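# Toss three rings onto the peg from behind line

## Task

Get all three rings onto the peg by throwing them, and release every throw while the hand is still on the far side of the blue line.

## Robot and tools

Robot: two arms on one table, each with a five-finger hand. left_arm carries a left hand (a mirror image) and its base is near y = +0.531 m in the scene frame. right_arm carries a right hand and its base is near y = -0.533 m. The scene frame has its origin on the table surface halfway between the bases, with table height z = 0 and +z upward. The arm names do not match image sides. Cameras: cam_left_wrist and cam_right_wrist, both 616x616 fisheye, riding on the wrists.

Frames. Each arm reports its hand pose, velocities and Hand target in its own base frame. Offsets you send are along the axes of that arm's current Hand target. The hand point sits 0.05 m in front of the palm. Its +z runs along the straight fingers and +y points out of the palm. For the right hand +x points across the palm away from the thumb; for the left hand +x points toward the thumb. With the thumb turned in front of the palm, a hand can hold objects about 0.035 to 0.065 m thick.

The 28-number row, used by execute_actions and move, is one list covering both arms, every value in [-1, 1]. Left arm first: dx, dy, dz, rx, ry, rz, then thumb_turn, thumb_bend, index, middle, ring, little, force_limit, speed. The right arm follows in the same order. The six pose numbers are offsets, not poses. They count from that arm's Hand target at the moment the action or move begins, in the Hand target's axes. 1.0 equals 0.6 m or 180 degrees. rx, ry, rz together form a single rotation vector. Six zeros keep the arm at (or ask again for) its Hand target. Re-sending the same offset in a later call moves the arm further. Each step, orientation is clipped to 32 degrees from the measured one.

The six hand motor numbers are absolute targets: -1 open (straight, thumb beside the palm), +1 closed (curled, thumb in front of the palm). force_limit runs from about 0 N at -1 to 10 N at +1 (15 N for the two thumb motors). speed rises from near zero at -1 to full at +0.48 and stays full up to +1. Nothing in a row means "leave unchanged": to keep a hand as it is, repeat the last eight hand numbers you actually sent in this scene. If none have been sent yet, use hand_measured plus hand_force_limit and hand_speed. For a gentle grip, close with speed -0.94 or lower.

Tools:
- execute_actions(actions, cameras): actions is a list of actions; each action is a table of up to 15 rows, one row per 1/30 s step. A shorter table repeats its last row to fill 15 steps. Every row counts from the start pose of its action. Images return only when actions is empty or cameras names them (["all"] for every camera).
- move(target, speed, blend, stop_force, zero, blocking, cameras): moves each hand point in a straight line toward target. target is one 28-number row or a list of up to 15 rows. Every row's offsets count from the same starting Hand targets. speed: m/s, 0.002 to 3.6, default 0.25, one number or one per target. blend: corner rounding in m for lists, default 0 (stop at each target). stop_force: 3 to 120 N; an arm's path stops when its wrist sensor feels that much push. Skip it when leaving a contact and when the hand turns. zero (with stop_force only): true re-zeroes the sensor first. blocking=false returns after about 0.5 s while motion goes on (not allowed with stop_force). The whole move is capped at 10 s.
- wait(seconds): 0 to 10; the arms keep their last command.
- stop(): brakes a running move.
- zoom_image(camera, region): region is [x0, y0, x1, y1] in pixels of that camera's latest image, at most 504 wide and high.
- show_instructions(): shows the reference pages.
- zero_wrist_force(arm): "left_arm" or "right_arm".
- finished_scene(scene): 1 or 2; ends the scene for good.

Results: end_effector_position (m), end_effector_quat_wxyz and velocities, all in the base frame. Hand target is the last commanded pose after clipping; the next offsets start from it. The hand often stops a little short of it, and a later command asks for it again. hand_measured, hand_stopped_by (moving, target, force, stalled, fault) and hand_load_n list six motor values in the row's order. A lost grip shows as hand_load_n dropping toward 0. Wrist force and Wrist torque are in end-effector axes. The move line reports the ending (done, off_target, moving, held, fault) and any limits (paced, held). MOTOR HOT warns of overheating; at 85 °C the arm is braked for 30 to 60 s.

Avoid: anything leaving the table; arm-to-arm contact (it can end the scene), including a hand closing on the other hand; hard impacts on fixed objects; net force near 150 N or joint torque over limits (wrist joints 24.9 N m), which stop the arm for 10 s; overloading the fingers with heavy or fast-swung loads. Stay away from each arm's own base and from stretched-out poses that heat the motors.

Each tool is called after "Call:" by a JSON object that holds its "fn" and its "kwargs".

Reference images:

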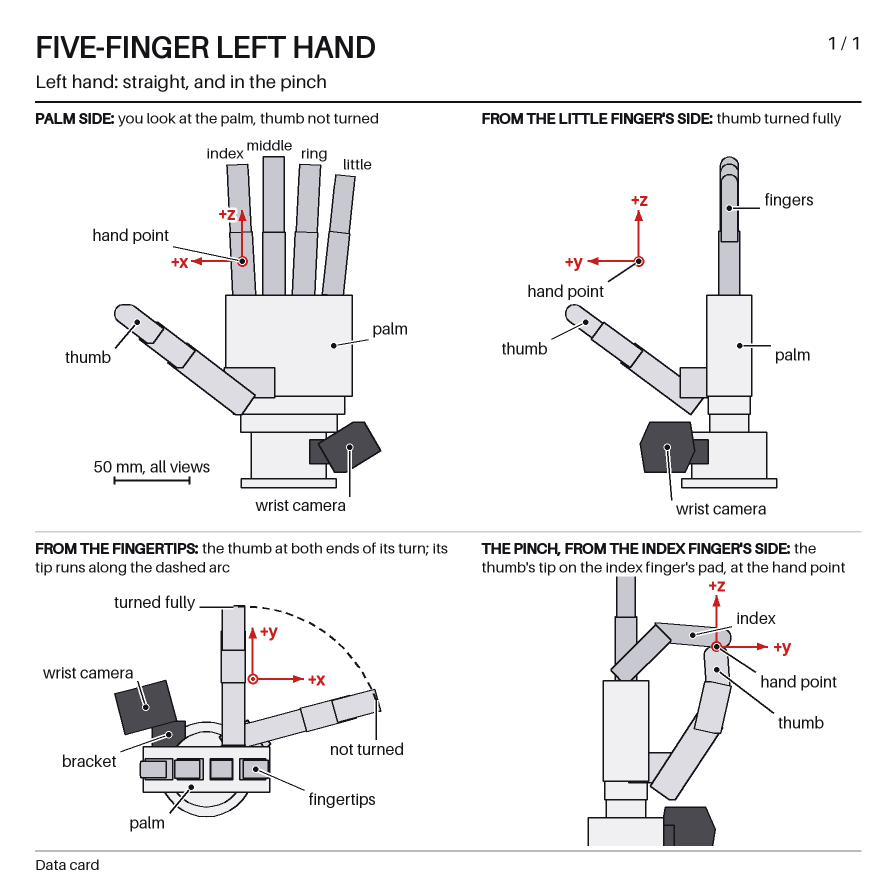

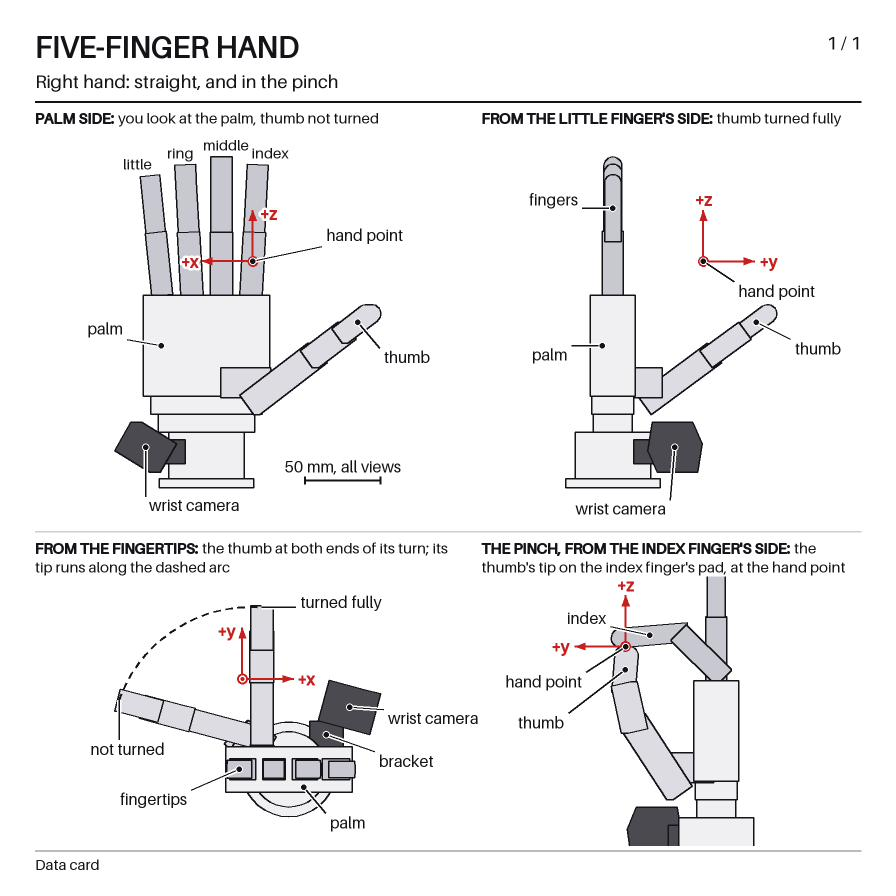

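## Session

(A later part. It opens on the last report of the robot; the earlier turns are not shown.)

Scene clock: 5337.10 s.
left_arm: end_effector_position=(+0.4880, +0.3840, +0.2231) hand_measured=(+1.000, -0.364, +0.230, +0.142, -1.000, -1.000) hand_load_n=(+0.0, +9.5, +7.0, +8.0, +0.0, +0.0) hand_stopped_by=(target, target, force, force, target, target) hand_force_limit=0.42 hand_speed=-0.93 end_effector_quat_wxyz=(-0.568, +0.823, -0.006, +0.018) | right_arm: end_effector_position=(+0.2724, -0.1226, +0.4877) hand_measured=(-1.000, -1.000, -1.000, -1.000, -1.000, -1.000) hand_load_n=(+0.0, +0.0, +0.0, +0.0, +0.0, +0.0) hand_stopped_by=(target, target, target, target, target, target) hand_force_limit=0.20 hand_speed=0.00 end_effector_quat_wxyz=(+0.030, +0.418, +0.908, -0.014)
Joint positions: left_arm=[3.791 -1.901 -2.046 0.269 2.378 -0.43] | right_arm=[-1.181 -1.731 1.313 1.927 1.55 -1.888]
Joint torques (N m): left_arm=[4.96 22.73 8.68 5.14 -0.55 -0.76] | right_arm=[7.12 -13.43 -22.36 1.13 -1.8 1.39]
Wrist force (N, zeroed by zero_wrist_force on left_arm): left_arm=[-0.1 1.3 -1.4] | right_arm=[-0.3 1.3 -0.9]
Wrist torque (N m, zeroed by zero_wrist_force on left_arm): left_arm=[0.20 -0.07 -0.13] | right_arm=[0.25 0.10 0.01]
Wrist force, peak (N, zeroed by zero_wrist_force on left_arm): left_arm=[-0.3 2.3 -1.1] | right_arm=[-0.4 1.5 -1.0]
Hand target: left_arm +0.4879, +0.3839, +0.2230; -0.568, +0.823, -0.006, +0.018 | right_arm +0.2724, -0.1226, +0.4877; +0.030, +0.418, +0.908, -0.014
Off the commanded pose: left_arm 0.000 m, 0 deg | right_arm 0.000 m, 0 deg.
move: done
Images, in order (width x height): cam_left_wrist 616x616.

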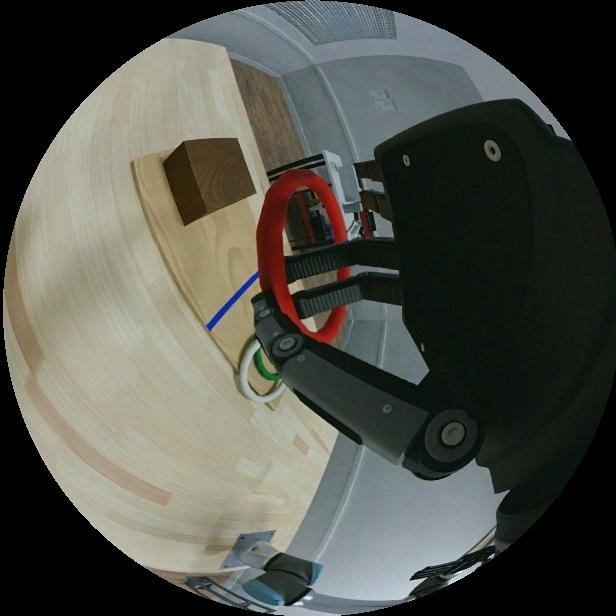

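Call:
{"fn": "move", "kwargs": {"target": [0.0033,-0.1253,-0.0456,-0.0278,0,0,1,-0.36,0.305,0.255,-1,-1,0.42,-0.93,0,0,0,0,0,0,-1,-1,-1,-1,-1,-1,0.2,0], "speed": 0.08}}

Scene clock: 5343.10 s.
left_arm: end_effector_position=(+0.4882, +0.3850, +0.3031) hand_measured=(+1.000, -0.364, +0.230, +0.142, -1.000, -1.000) hand_load_n=(-0.5, +9.5, +6.5, +7.5, +0.0, +0.0) hand_stopped_by=(target, target, force, force, target, target) hand_force_limit=0.42 hand_speed=-0.93 end_effector_quat_wxyz=(-0.532, +0.847, -0.007, +0.018) | right_arm: end_effector_position=(+0.2724, -0.1226, +0.4877) hand_measured=(-1.000, -1.000, -1.000, -1.000, -1.000, -1.000) hand_load_n=(-0.5, +0.0, +0.0, +0.0, +0.5, +0.0) hand_stopped_by=(target, target, target, target, target, target) hand_force_limit=0.20 hand_speed=0.00 end_effector_quat_wxyz=(+0.030, +0.418, +0.908, -0.014)
Joint positions: left_arm=[3.815 -1.732 -1.936 -0.107 2.319 -0.488] | right_arm=[-1.181 -1.731 1.313 1.927 1.55 -1.888]
Joint torques (N m): left_arm=[-5.31 21.17 13.98 2.47 1.92 2.51] | right_arm=[6.72 -13.16 -22.39 1.15 -1.77 1.39]
Wrist force (N, zeroed by zero_wrist_force on left_arm): left_arm=[-0.1 1.2 -1.5] | right_arm=[-0.1 1.5 -0.9]
Wrist torque (N m, zeroed by zero_wrist_force on left_arm): left_arm=[0.19 -0.08 0.04] | right_arm=[0.28 0.05 0.04]
Wrist force, peak (N, zeroed by zero_wrist_force on left_arm): left_arm=[-0.4 2.4 -1.2] | right_arm=[-0.3 1.5 -1.0]
Hand target: left_arm +0.4882, +0.3849, +0.3030; -0.532, +0.847, -0.007, +0.018 | right_arm +0.2724, -0.1226, +0.4877; +0.030, +0.418, +0.908, -0.014
Off the commanded pose: left_arm 0.000 m, 0 deg | right_arm 0.000 m, 0 deg.
move: done

Call:
{"fn": "move", "kwargs": {"target": [-0.2560,-0.1571,0.1170,0.0032,-0.117,-0.0542,1,-0.36,0.305,0.255,-1,-1,0.42,-0.93,0,0,0,0,0,0,-1,-1,-1,-1,-1,-1,0.2,0], "speed": 0.12, "cameras": ["cam_left_wrist"]}}

Call:
{"fn": "zoom_image", "kwargs": {"camera": "cam_left_wrist", "region": [200, 150, 400, 350]}}

Scene clock: 5354.27 s.
left_arm: end_effector_position=(+0.3367, +0.4938, +0.3542) hand_measured=(+1.000, -0.364, +0.230, +0.142, -1.000, -1.000) hand_load_n=(+0.0, +9.5, +7.0, +7.5, +0.0, +0.0) hand_stopped_by=(target, target, force, force, target, target) hand_force_limit=0.42 hand_speed=-0.93 end_effector_quat_wxyz=(-0.525, +0.831, +0.162, -0.092) | right_arm: end_effector_position=(+0.2724, -0.1226, +0.4877) hand_measured=(-1.000, -1.000, -1.000, -1.000, -1.000, -1.000) hand_load_n=(+0.0, +0.0, +0.0, +0.0, +0.0, +0.0) hand_stopped_by=(target, target, target, target, target, target) hand_force_limit=0.20 hand_speed=0.00 end_effector_quat_wxyz=(+0.030, +0.418, +0.908, -0.014)
Joint positions: left_arm=[4.086 -1.645 -1.876 -0.341 2.427 -0.604] | right_arm=[-1.181 -1.731 1.313 1.927 1.55 -1.888]
Joint torques (N m): left_arm=[-6.54 21.35 13.71 5.11 -0.52 2.53] | right_arm=[7.02 -13.42 -22.57 1 -1.81 1.44]
Wrist force (N, zeroed by zero_wrist_force on left_arm): left_arm=[0.0 1.7 -1.8] | right_arm=[0.0 1.3 -0.8]
Wrist torque (N m, zeroed by zero_wrist_force on left_arm): left_arm=[0.30 -0.09 0.01] | right_arm=[0.25 0.04 0.04]
Wrist force, peak (N, zeroed by zero_wrist_force on left_arm): left_arm=[0.7 2.2 -1.6] | right_arm=[-0.2 1.7 -0.9]
Hand target: left_arm +0.3367, +0.4938, +0.3540; -0.525, +0.831, +0.162, -0.092 | right_arm +0.2724, -0.1226, +0.4877; +0.030, +0.418, +0.908, -0.014
Off the commanded pose: left_arm 0.000 m, 0 deg | right_arm 0.000 m, 0 deg.
move: done
Images, in order (width x height): cam_left_wrist 616x616.

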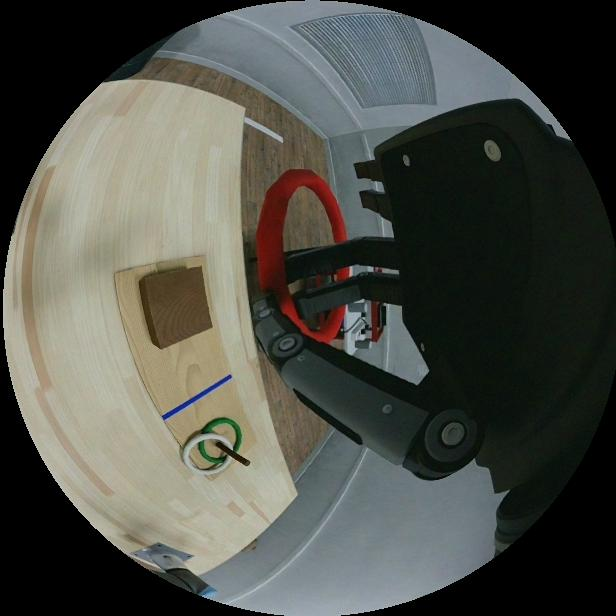

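Scaled by 2.520 from the camera's 616x616 image, which has a finer 880x880 frame.

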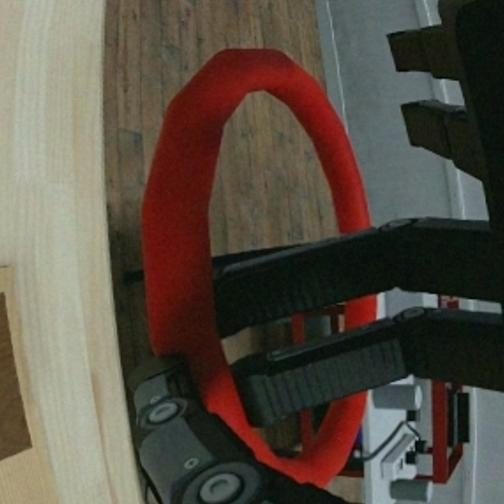

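Call:
{"fn": "move", "kwargs": {"target": [-0.0019,-0.0008,-0.0023,0,0,0,1,-0.36,0.305,0.255,-1,-1,0.42,-0.93,0,0,0,0,0,0,-1,-1,-1,-1,-1,-1,0.2,0], "speed": 0.04}}

Scene clock: 5372.40 s.
left_arm: end_effector_position=(+0.3360, +0.4924, +0.3550) hand_measured=(+1.000, -0.364, +0.230, +0.142, -1.000, -1.000) hand_load_n=(+0.0, +9.5, +6.5, +7.5, +0.0, +0.0) hand_stopped_by=(target, target, force, force, target, target) hand_force_limit=0.42 hand_speed=-0.93 end_effector_quat_wxyz=(-0.525, +0.831, +0.162, -0.092) | right_arm: end_effector_position=(+0.2724, -0.1226, +0.4877) hand_measured=(-1.000, -1.000, -1.000, -1.000, -1.000, -1.000) hand_load_n=(+0.0, +0.0, +0.0, +0.0, +0.0, +0.0) hand_stopped_by=(target, target, target, target, target, target) hand_force_limit=0.20 hand_speed=0.00 end_effector_quat_wxyz=(+0.030, +0.418, +0.908, -0.014)
Joint positions: left_arm=[4.085 -1.641 -1.878 -0.343 2.428 -0.604] | right_arm=[-1.181 -1.731 1.313 1.927 1.55 -1.888]
Joint torques (N m): left_arm=[-7.34 35.47 15.4 1.09 2.05 -2.29] | right_arm=[6.89 -13.4 -21.93 1.05 -1.78 1.33]
Wrist force (N, zeroed by zero_wrist_force on left_arm): left_arm=[0.0 1.3 -1.8] | right_arm=[-0.1 1.2 -0.8]
Wrist torque (N m, zeroed by zero_wrist_force on left_arm): left_arm=[0.23 -0.08 0.04] | right_arm=[0.24 0.05 0.03]
Wrist force, peak (N, zeroed by zero_wrist_force on left_arm): left_arm=[-0.1 1.7 -1.9] | right_arm=[-0.1 1.6 -0.9]
Hand target: left_arm +0.3360, +0.4924, +0.3550; -0.525, +0.831, +0.162, -0.092 | right_arm +0.2724, -0.1226, +0.4877; +0.030, +0.418, +0.908, -0.014
Off the commanded pose: left_arm 0.000 m, 0 deg | right_arm 0.000 m, 0 deg.
move: done

Call:
{"fn": "execute_actions", "kwargs": {"actions": [[[0.0164,-0.0014,-0.0069,-0.0004,0.0129,0.0060,1,-0.36,0.305,0.255,-1,-1,0.42,-0.93,0,0,0,0,0,0,-1,-1,-1,-1,-1,-1,0.2,0],[0.0382,-0.0035,-0.0155,-0.0008,0.0299,0.0138,1,-0.36,0.305,0.255,-1,-1,0.42,-0.93,0,0,0,0,0,0,-1,-1,-1,-1,-1,-1,0.2,0],[0.0651,-0.0061,-0.0260,-0.0014,0.0508,0.0235,1,-0.36,0.305,0.255,-1,-1,0.42,-0.93,0,0,0,0,0,0,-1,-1,-1,-1,-1,-1,0.2,0],[0.0971,-0.0092,-0.0387,-0.0021,0.0759,0.0352,1,-0.36,0.305,0.255,-1,-1,0.42,-0.93,0,0,0,0,0,0,-1,-1,-1,-1,-1,-1,0.2,0],[0.1342,-0.0125,-0.0540,-0.0029,0.1049,0.0486,1,-0.36,0.305,0.255,-1,-1,0.42,-0.93,0,0,0,0,0,0,-1,-1,-1,-1,-1,-1,0.2,0],[0.1761,-0.0161,-0.0715,-0.0038,0.1380,0.0639,1,-0.36,0.305,0.255,-1,-1,0.42,-0.93,0,0,0,0,0,0,-1,-1,-1,-1,-1,-1,0.2,0],[0.2230,-0.0200,-0.0920,-0.0048,0.1751,0.0811,1,-0.36,0.305,0.255,-1,-1,0.42,-0.93,0,0,0,0,0,0,-1,-1,-1,-1,-1,-1,0.2,0],[0.2673,-0.0235,-0.1117,-0.0058,0.2103,0.0974,1,-0.36,0.305,0.255,-1,-1,0.42,-0.93,0,0,0,0,0,0,-1,-1,-1,-1,-1,-1,0.2,0],[0.3048,-0.0261,-0.1295,-0.0066,0.2406,0.1115,1,-1,-1,-1,-1,-1,0.4,-0.35,0,0,0,0,0,0,-1,-1,-1,-1,-1,-1,0.2,0],[0.3423,-0.0285,-0.1478,-0.0075,0.2708,0.1255,1,-1,-1,-1,-1,-1,0.4,-0.35,0,0,0,0,0,0,-1,-1,-1,-1,-1,-1,0.2,0],[0.3796,-0.0308,-0.1661,-0.0083,0.3011,0.1395,1,-1,-1,-1,-1,-1,0.4,-0.35,0,0,0,0,0,0,-1,-1,-1,-1,-1,-1,0.2,0],[0.4168,-0.0331,-0.1847,-0.0091,0.3313,0.1535,1,-1,-1,-1,-1,-1,0.4,-0.35,0,0,0,0,0,0,-1,-1,-1,-1,-1,-1,0.2,0],[0.4540,-0.0353,-0.2035,-0.0100,0.3616,0.1675,1,-1,-1,-1,-1,-1,0.4,-0.35,0,0,0,0,0,0,-1,-1,-1,-1,-1,-1,0.2,0],[0.4659,-0.0360,-0.2095,-0.0102,0.3713,0.1720,1,-1,-1,-1,-1,-1,0.4,-0.35,0,0,0,0,0,0,-1,-1,-1,-1,-1,-1,0.2,0],[0.4688,-0.0362,-0.2110,-0.0103,0.3737,0.1731,1,-1,-1,-1,-1,-1,0.4,-0.35,0,0,0,0,0,0,-1,-1,-1,-1,-1,-1,0.2,0]]], "cameras": ["all"]}}

Call:
{"fn": "zoom_image", "kwargs": {"camera": "cam_left_wrist", "region": [80, 190, 240, 350]}}

Call:
{"fn": "zoom_image", "kwargs": {"camera": "cam_right_wrist", "region": [180, 250, 320, 370]}}

Scene clock: 5397.23 s.
left_arm: end_effector_position=(+0.6215, +0.4871, +0.4318) hand_measured=(+1.000, -1.000, -1.000, -1.000, -1.000, -1.000) hand_load_n=(+0.0, +0.0, +0.0, +0.0, +0.0, +0.0) hand_stopped_by=(target, target, target, target, target, target) hand_force_limit=0.40 hand_speed=-0.35 end_effector_quat_wxyz=(-0.483, +0.759, -0.359, +0.249) | right_arm: end_effector_position=(+0.2724, -0.1226, +0.4877) hand_measured=(-1.000, -1.000, -1.000, -1.000, -1.000, -1.000) hand_load_n=(+0.0, +0.0, +0.0, +0.0, +0.5, +0.0) hand_stopped_by=(target, target, target, target, target, target) hand_force_limit=0.20 hand_speed=0.00 end_effector_quat_wxyz=(+0.030, +0.418, +0.908, -0.014)
Joint positions: left_arm=[4.095 -1.913 -1.395 -0.273 1.298 0.092] | right_arm=[-1.181 -1.731 1.313 1.927 1.55 -1.888]
Joint torques (N m): left_arm=[-4.9 30.2 20.75 0.73 1.01 1.91] | right_arm=[7.07 -13.56 -22.13 1.2 -1.83 1.39]
Wrist force (N, zeroed by zero_wrist_force on left_arm): left_arm=[-0.1 0.9 -2.0] | right_arm=[-0.2 1.4 -0.7]
Wrist torque (N m, zeroed by zero_wrist_force on left_arm): left_arm=[0.26 -0.08 -0.13] | right_arm=[0.26 0.07 0.03]
Wrist force, peak (N, zeroed by zero_wrist_force on left_arm): left_arm=[2.3 -2.0 3.2] | right_arm=[-0.2 1.7 -0.8]
Hand target: left_arm +0.6341, +0.4972, +0.4338; -0.471, +0.762, -0.367, +0.250 | right_arm +0.2724, -0.1226, +0.4877; +0.030, +0.418, +0.908, -0.014
Off the commanded pose: left_arm 0.017 m, 2 deg; position clipped | right_arm 0.000 m, 0 deg.
Step readings (end_effector_position of left_arm | right_arm):
0: (+0.3360, +0.4924, +0.3550) | (+0.2724, -0.1226, +0.4877)
1: (+0.3362, +0.4924, +0.3550) | (+0.2724, -0.1226, +0.4877)
2: (+0.3387, +0.4925, +0.3557) | (+0.2724, -0.1226, +0.4877)
4: (+0.3597, +0.4929, +0.3620) | (+0.2724, -0.1226, +0.4877)
8: (+0.4380, +0.4911, +0.3879) | (+0.2724, -0.1226, +0.4877)
15: (+0.5840, +0.4863, +0.4296) | (+0.2724, -0.1226, +0.4877)

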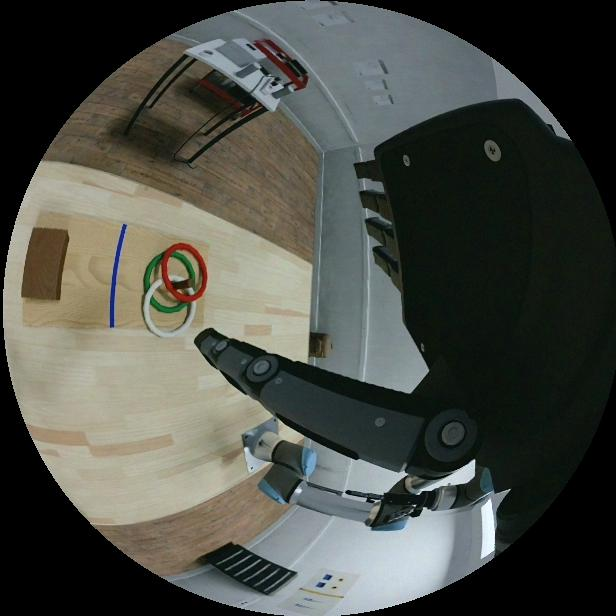

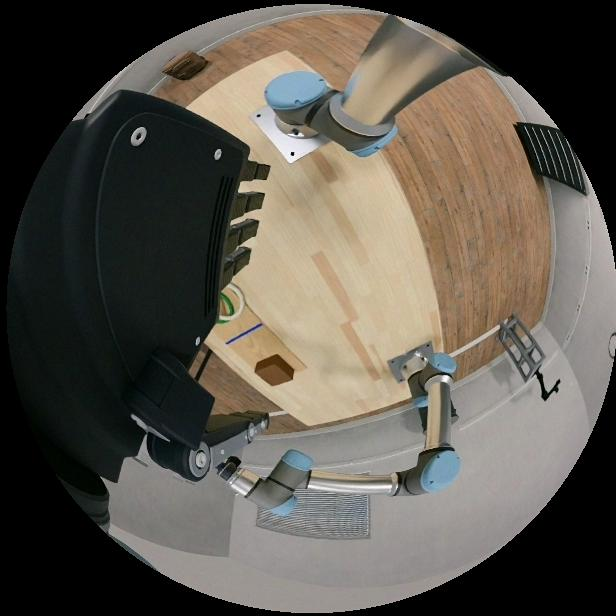

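Scaled by 3.150 from the camera's 616x616 image, which has a finer 880x880 frame.

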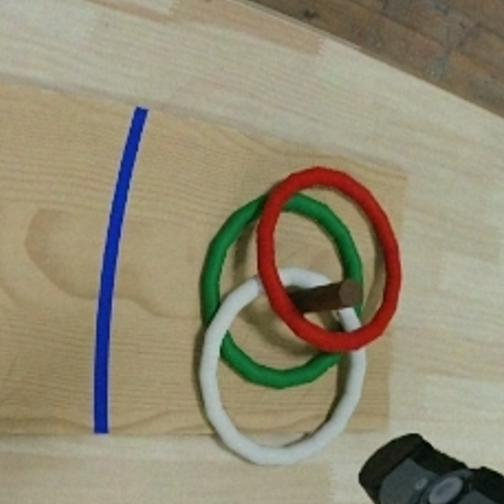

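Scaled by 3.600 from the camera's 616x616 image, which has a finer 880x880 frame.

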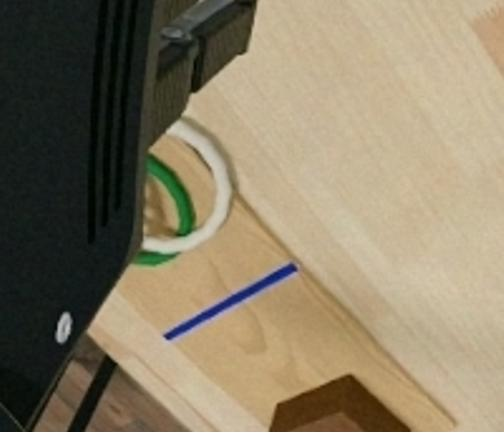

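Call:
{"fn": "move", "kwargs": {"target": [-0.2267,0.2988,-0.3412,0.0071,-0.2566,-0.1189,1,-1,-1,-1,-1,-1,0.4,0,0,0,0,0,0,0,-1,-1,-1,-1,-1,-1,0.2,0], "speed": 0.35, "cameras": ["all"]}}

Call:
{"fn": "zoom_image", "kwargs": {"camera": "cam_right_wrist", "region": [180, 250, 300, 350]}}

Call:
{"fn": "move", "kwargs": {"target": [0.6042,0.26,0.0261,0,0,0,-1,-1,0.9,-0.7,-0.7,0.9,0.4,0,0,0,0,0,0,0,-1,-1,-1,-1,-1,-1,0.2,0], "speed": 0.3, "cameras": ["cam_left_wrist"]}}

Call:
{"fn": "zoom_image", "kwargs": {"camera": "cam_left_wrist", "region": [180, 130, 360, 310]}}

Scene clock: 5412.00 s.
left_arm: end_effector_position=(+0.3449, +0.4445, +0.3556) hand_measured=(+1.000, -1.000, -1.000, -1.000, -1.000, -1.000) hand_load_n=(+0.0, +0.0, +0.0, +0.0, +0.0, +0.0) hand_stopped_by=(target, target, target, target, target, target) hand_force_limit=0.40 hand_speed=0.00 end_effector_quat_wxyz=(-0.532, +0.847, -0.007, +0.018) | right_arm: end_effector_position=(+0.2724, -0.1226, +0.4877) hand_measured=(-1.000, -1.000, -1.000, -1.000, -1.000, -1.000) hand_load_n=(+0.0, +0.0, +0.0, +0.0, +0.0, +0.0) hand_stopped_by=(target, target, target, target, target, target) hand_force_limit=0.20 hand_speed=0.00 end_effector_quat_wxyz=(+0.030, +0.418, +0.908, -0.014)
Joint positions: left_arm=[4.17 -1.476 -2.072 -0.095 2.018 -0.258] | right_arm=[-1.181 -1.731 1.313 1.927 1.55 -1.888]
Joint torques (N m): left_arm=[-6.64 11.32 19.27 4.53 1.48 1.42] | right_arm=[6.74 -13.8 -22.11 1.13 -1.76 1.37]
Wrist force (N, zeroed by zero_wrist_force on left_arm): left_arm=[-0.1 0.8 -1.5] | right_arm=[-0.3 1.3 -0.8]
Wrist torque (N m, zeroed by zero_wrist_force on left_arm): left_arm=[0.21 -0.07 -0.12] | right_arm=[0.26 0.09 0.01]
Wrist force, peak (N, zeroed by zero_wrist_force on left_arm): left_arm=[-1.1 1.4 -1.9] | right_arm=[-0.3 1.6 -0.8]
Hand target: left_arm +0.3449, +0.4445, +0.3555; -0.532, +0.847, -0.007, +0.018 | right_arm +0.2724, -0.1226, +0.4877; +0.030, +0.418, +0.908, -0.014
Off the commanded pose: left_arm 0.000 m, 0 deg | right_arm 0.000 m, 0 deg.
move: done

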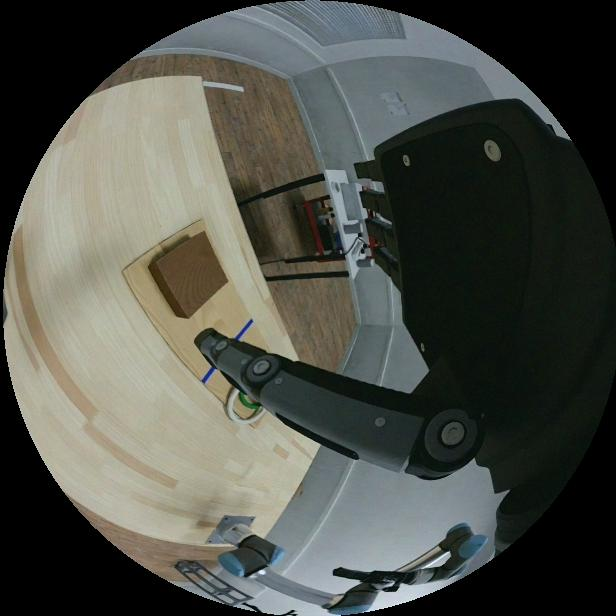

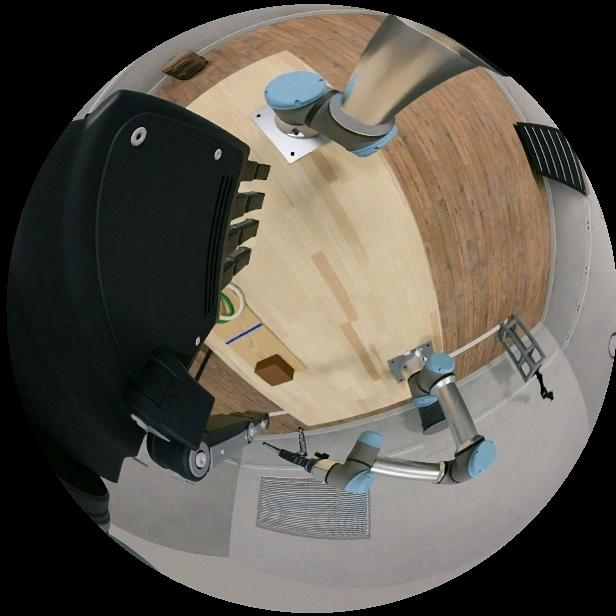

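Scaled by 4.200 from the camera's 616x616 image, which has a finer 880x880 frame.

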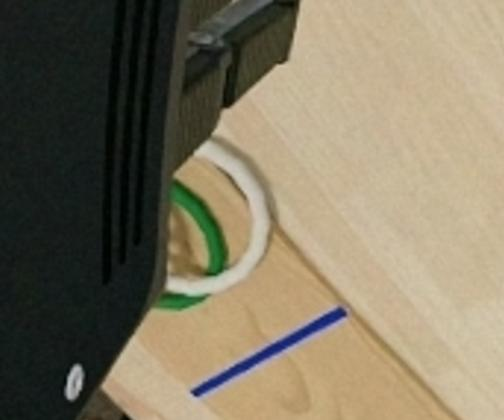

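Scene clock: 5413.87 s.
left_arm: end_effector_position=(+0.7087, +0.3796, +0.2164) hand_measured=(-1.000, -1.000, +0.900, -0.700, -0.700, +0.900) hand_load_n=(-0.5, +0.0, +0.0, +0.0, +0.0, +0.0) hand_stopped_by=(target, target, target, target, target, target) hand_force_limit=0.40 hand_speed=0.00 end_effector_quat_wxyz=(-0.532, +0.847, -0.007, +0.018) | right_arm: end_effector_position=(+0.2724, -0.1226, +0.4877) hand_measured=(-1.000, -1.000, -1.000, -1.000, -1.000, -1.000) hand_load_n=(+0.0, -0.5, +0.0, +0.0, +0.0, +0.0) hand_stopped_by=(target, target, target, target, target, target) hand_force_limit=0.20 hand_speed=0.00 end_effector_quat_wxyz=(+0.030, +0.418, +0.908, -0.014)
Joint positions: left_arm=[3.601 -2.241 -1.398 -0.29 2.482 -0.696] | right_arm=[-1.181 -1.731 1.313 1.927 1.55 -1.888]
Joint torques (N m): left_arm=[-4.1 43.05 28.35 3.94 -0.03 2.2] | right_arm=[7.25 -13.43 -22.45 1.07 -1.86 1.34]
Wrist force (N, zeroed by zero_wrist_force on left_arm): left_arm=[-0.1 0.9 -1.9] | right_arm=[-0.2 1.2 -0.8]
Wrist torque (N m, zeroed by zero_wrist_force on left_arm): left_arm=[0.27 -0.07 -0.14] | right_arm=[0.23 0.07 0.02]
Wrist force, peak (N, zeroed by zero_wrist_force on left_arm): left_arm=[1.7 2.1 -2.1] | right_arm=[-0.2 1.5 -0.9]
Hand target: left_arm +0.7088, +0.3796, +0.2164; -0.532, +0.847, -0.007, +0.018 | right_arm +0.2724, -0.1226, +0.4877; +0.030, +0.418, +0.908, -0.014
Off the commanded pose: left_arm 0.000 m, 0 deg | right_arm 0.000 m, 0 deg.
move: done
Images, in order (width x height): cam_left_wrist 616x616.

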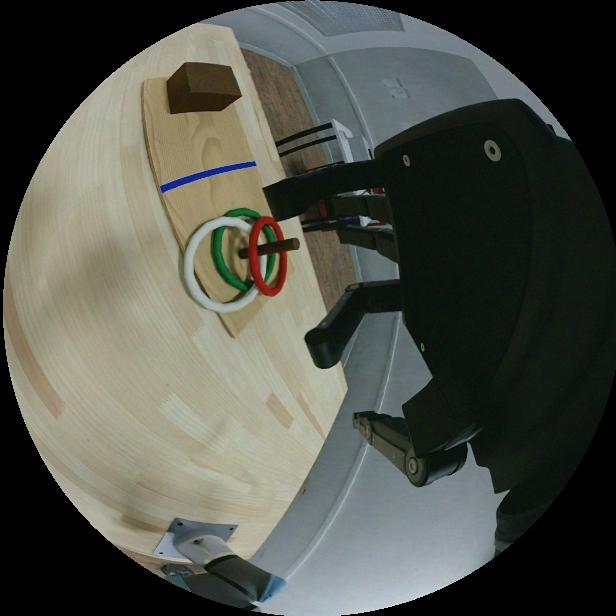

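Scaled by 2.800 from the camera's 616x616 image, which has a finer 880x880 frame.

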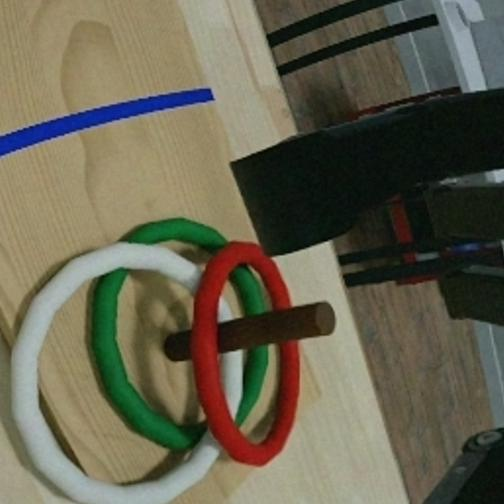

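Call:
{"fn": "finished_scene", "kwargs": {"scene": 2}}

The scene is finished: the task was done.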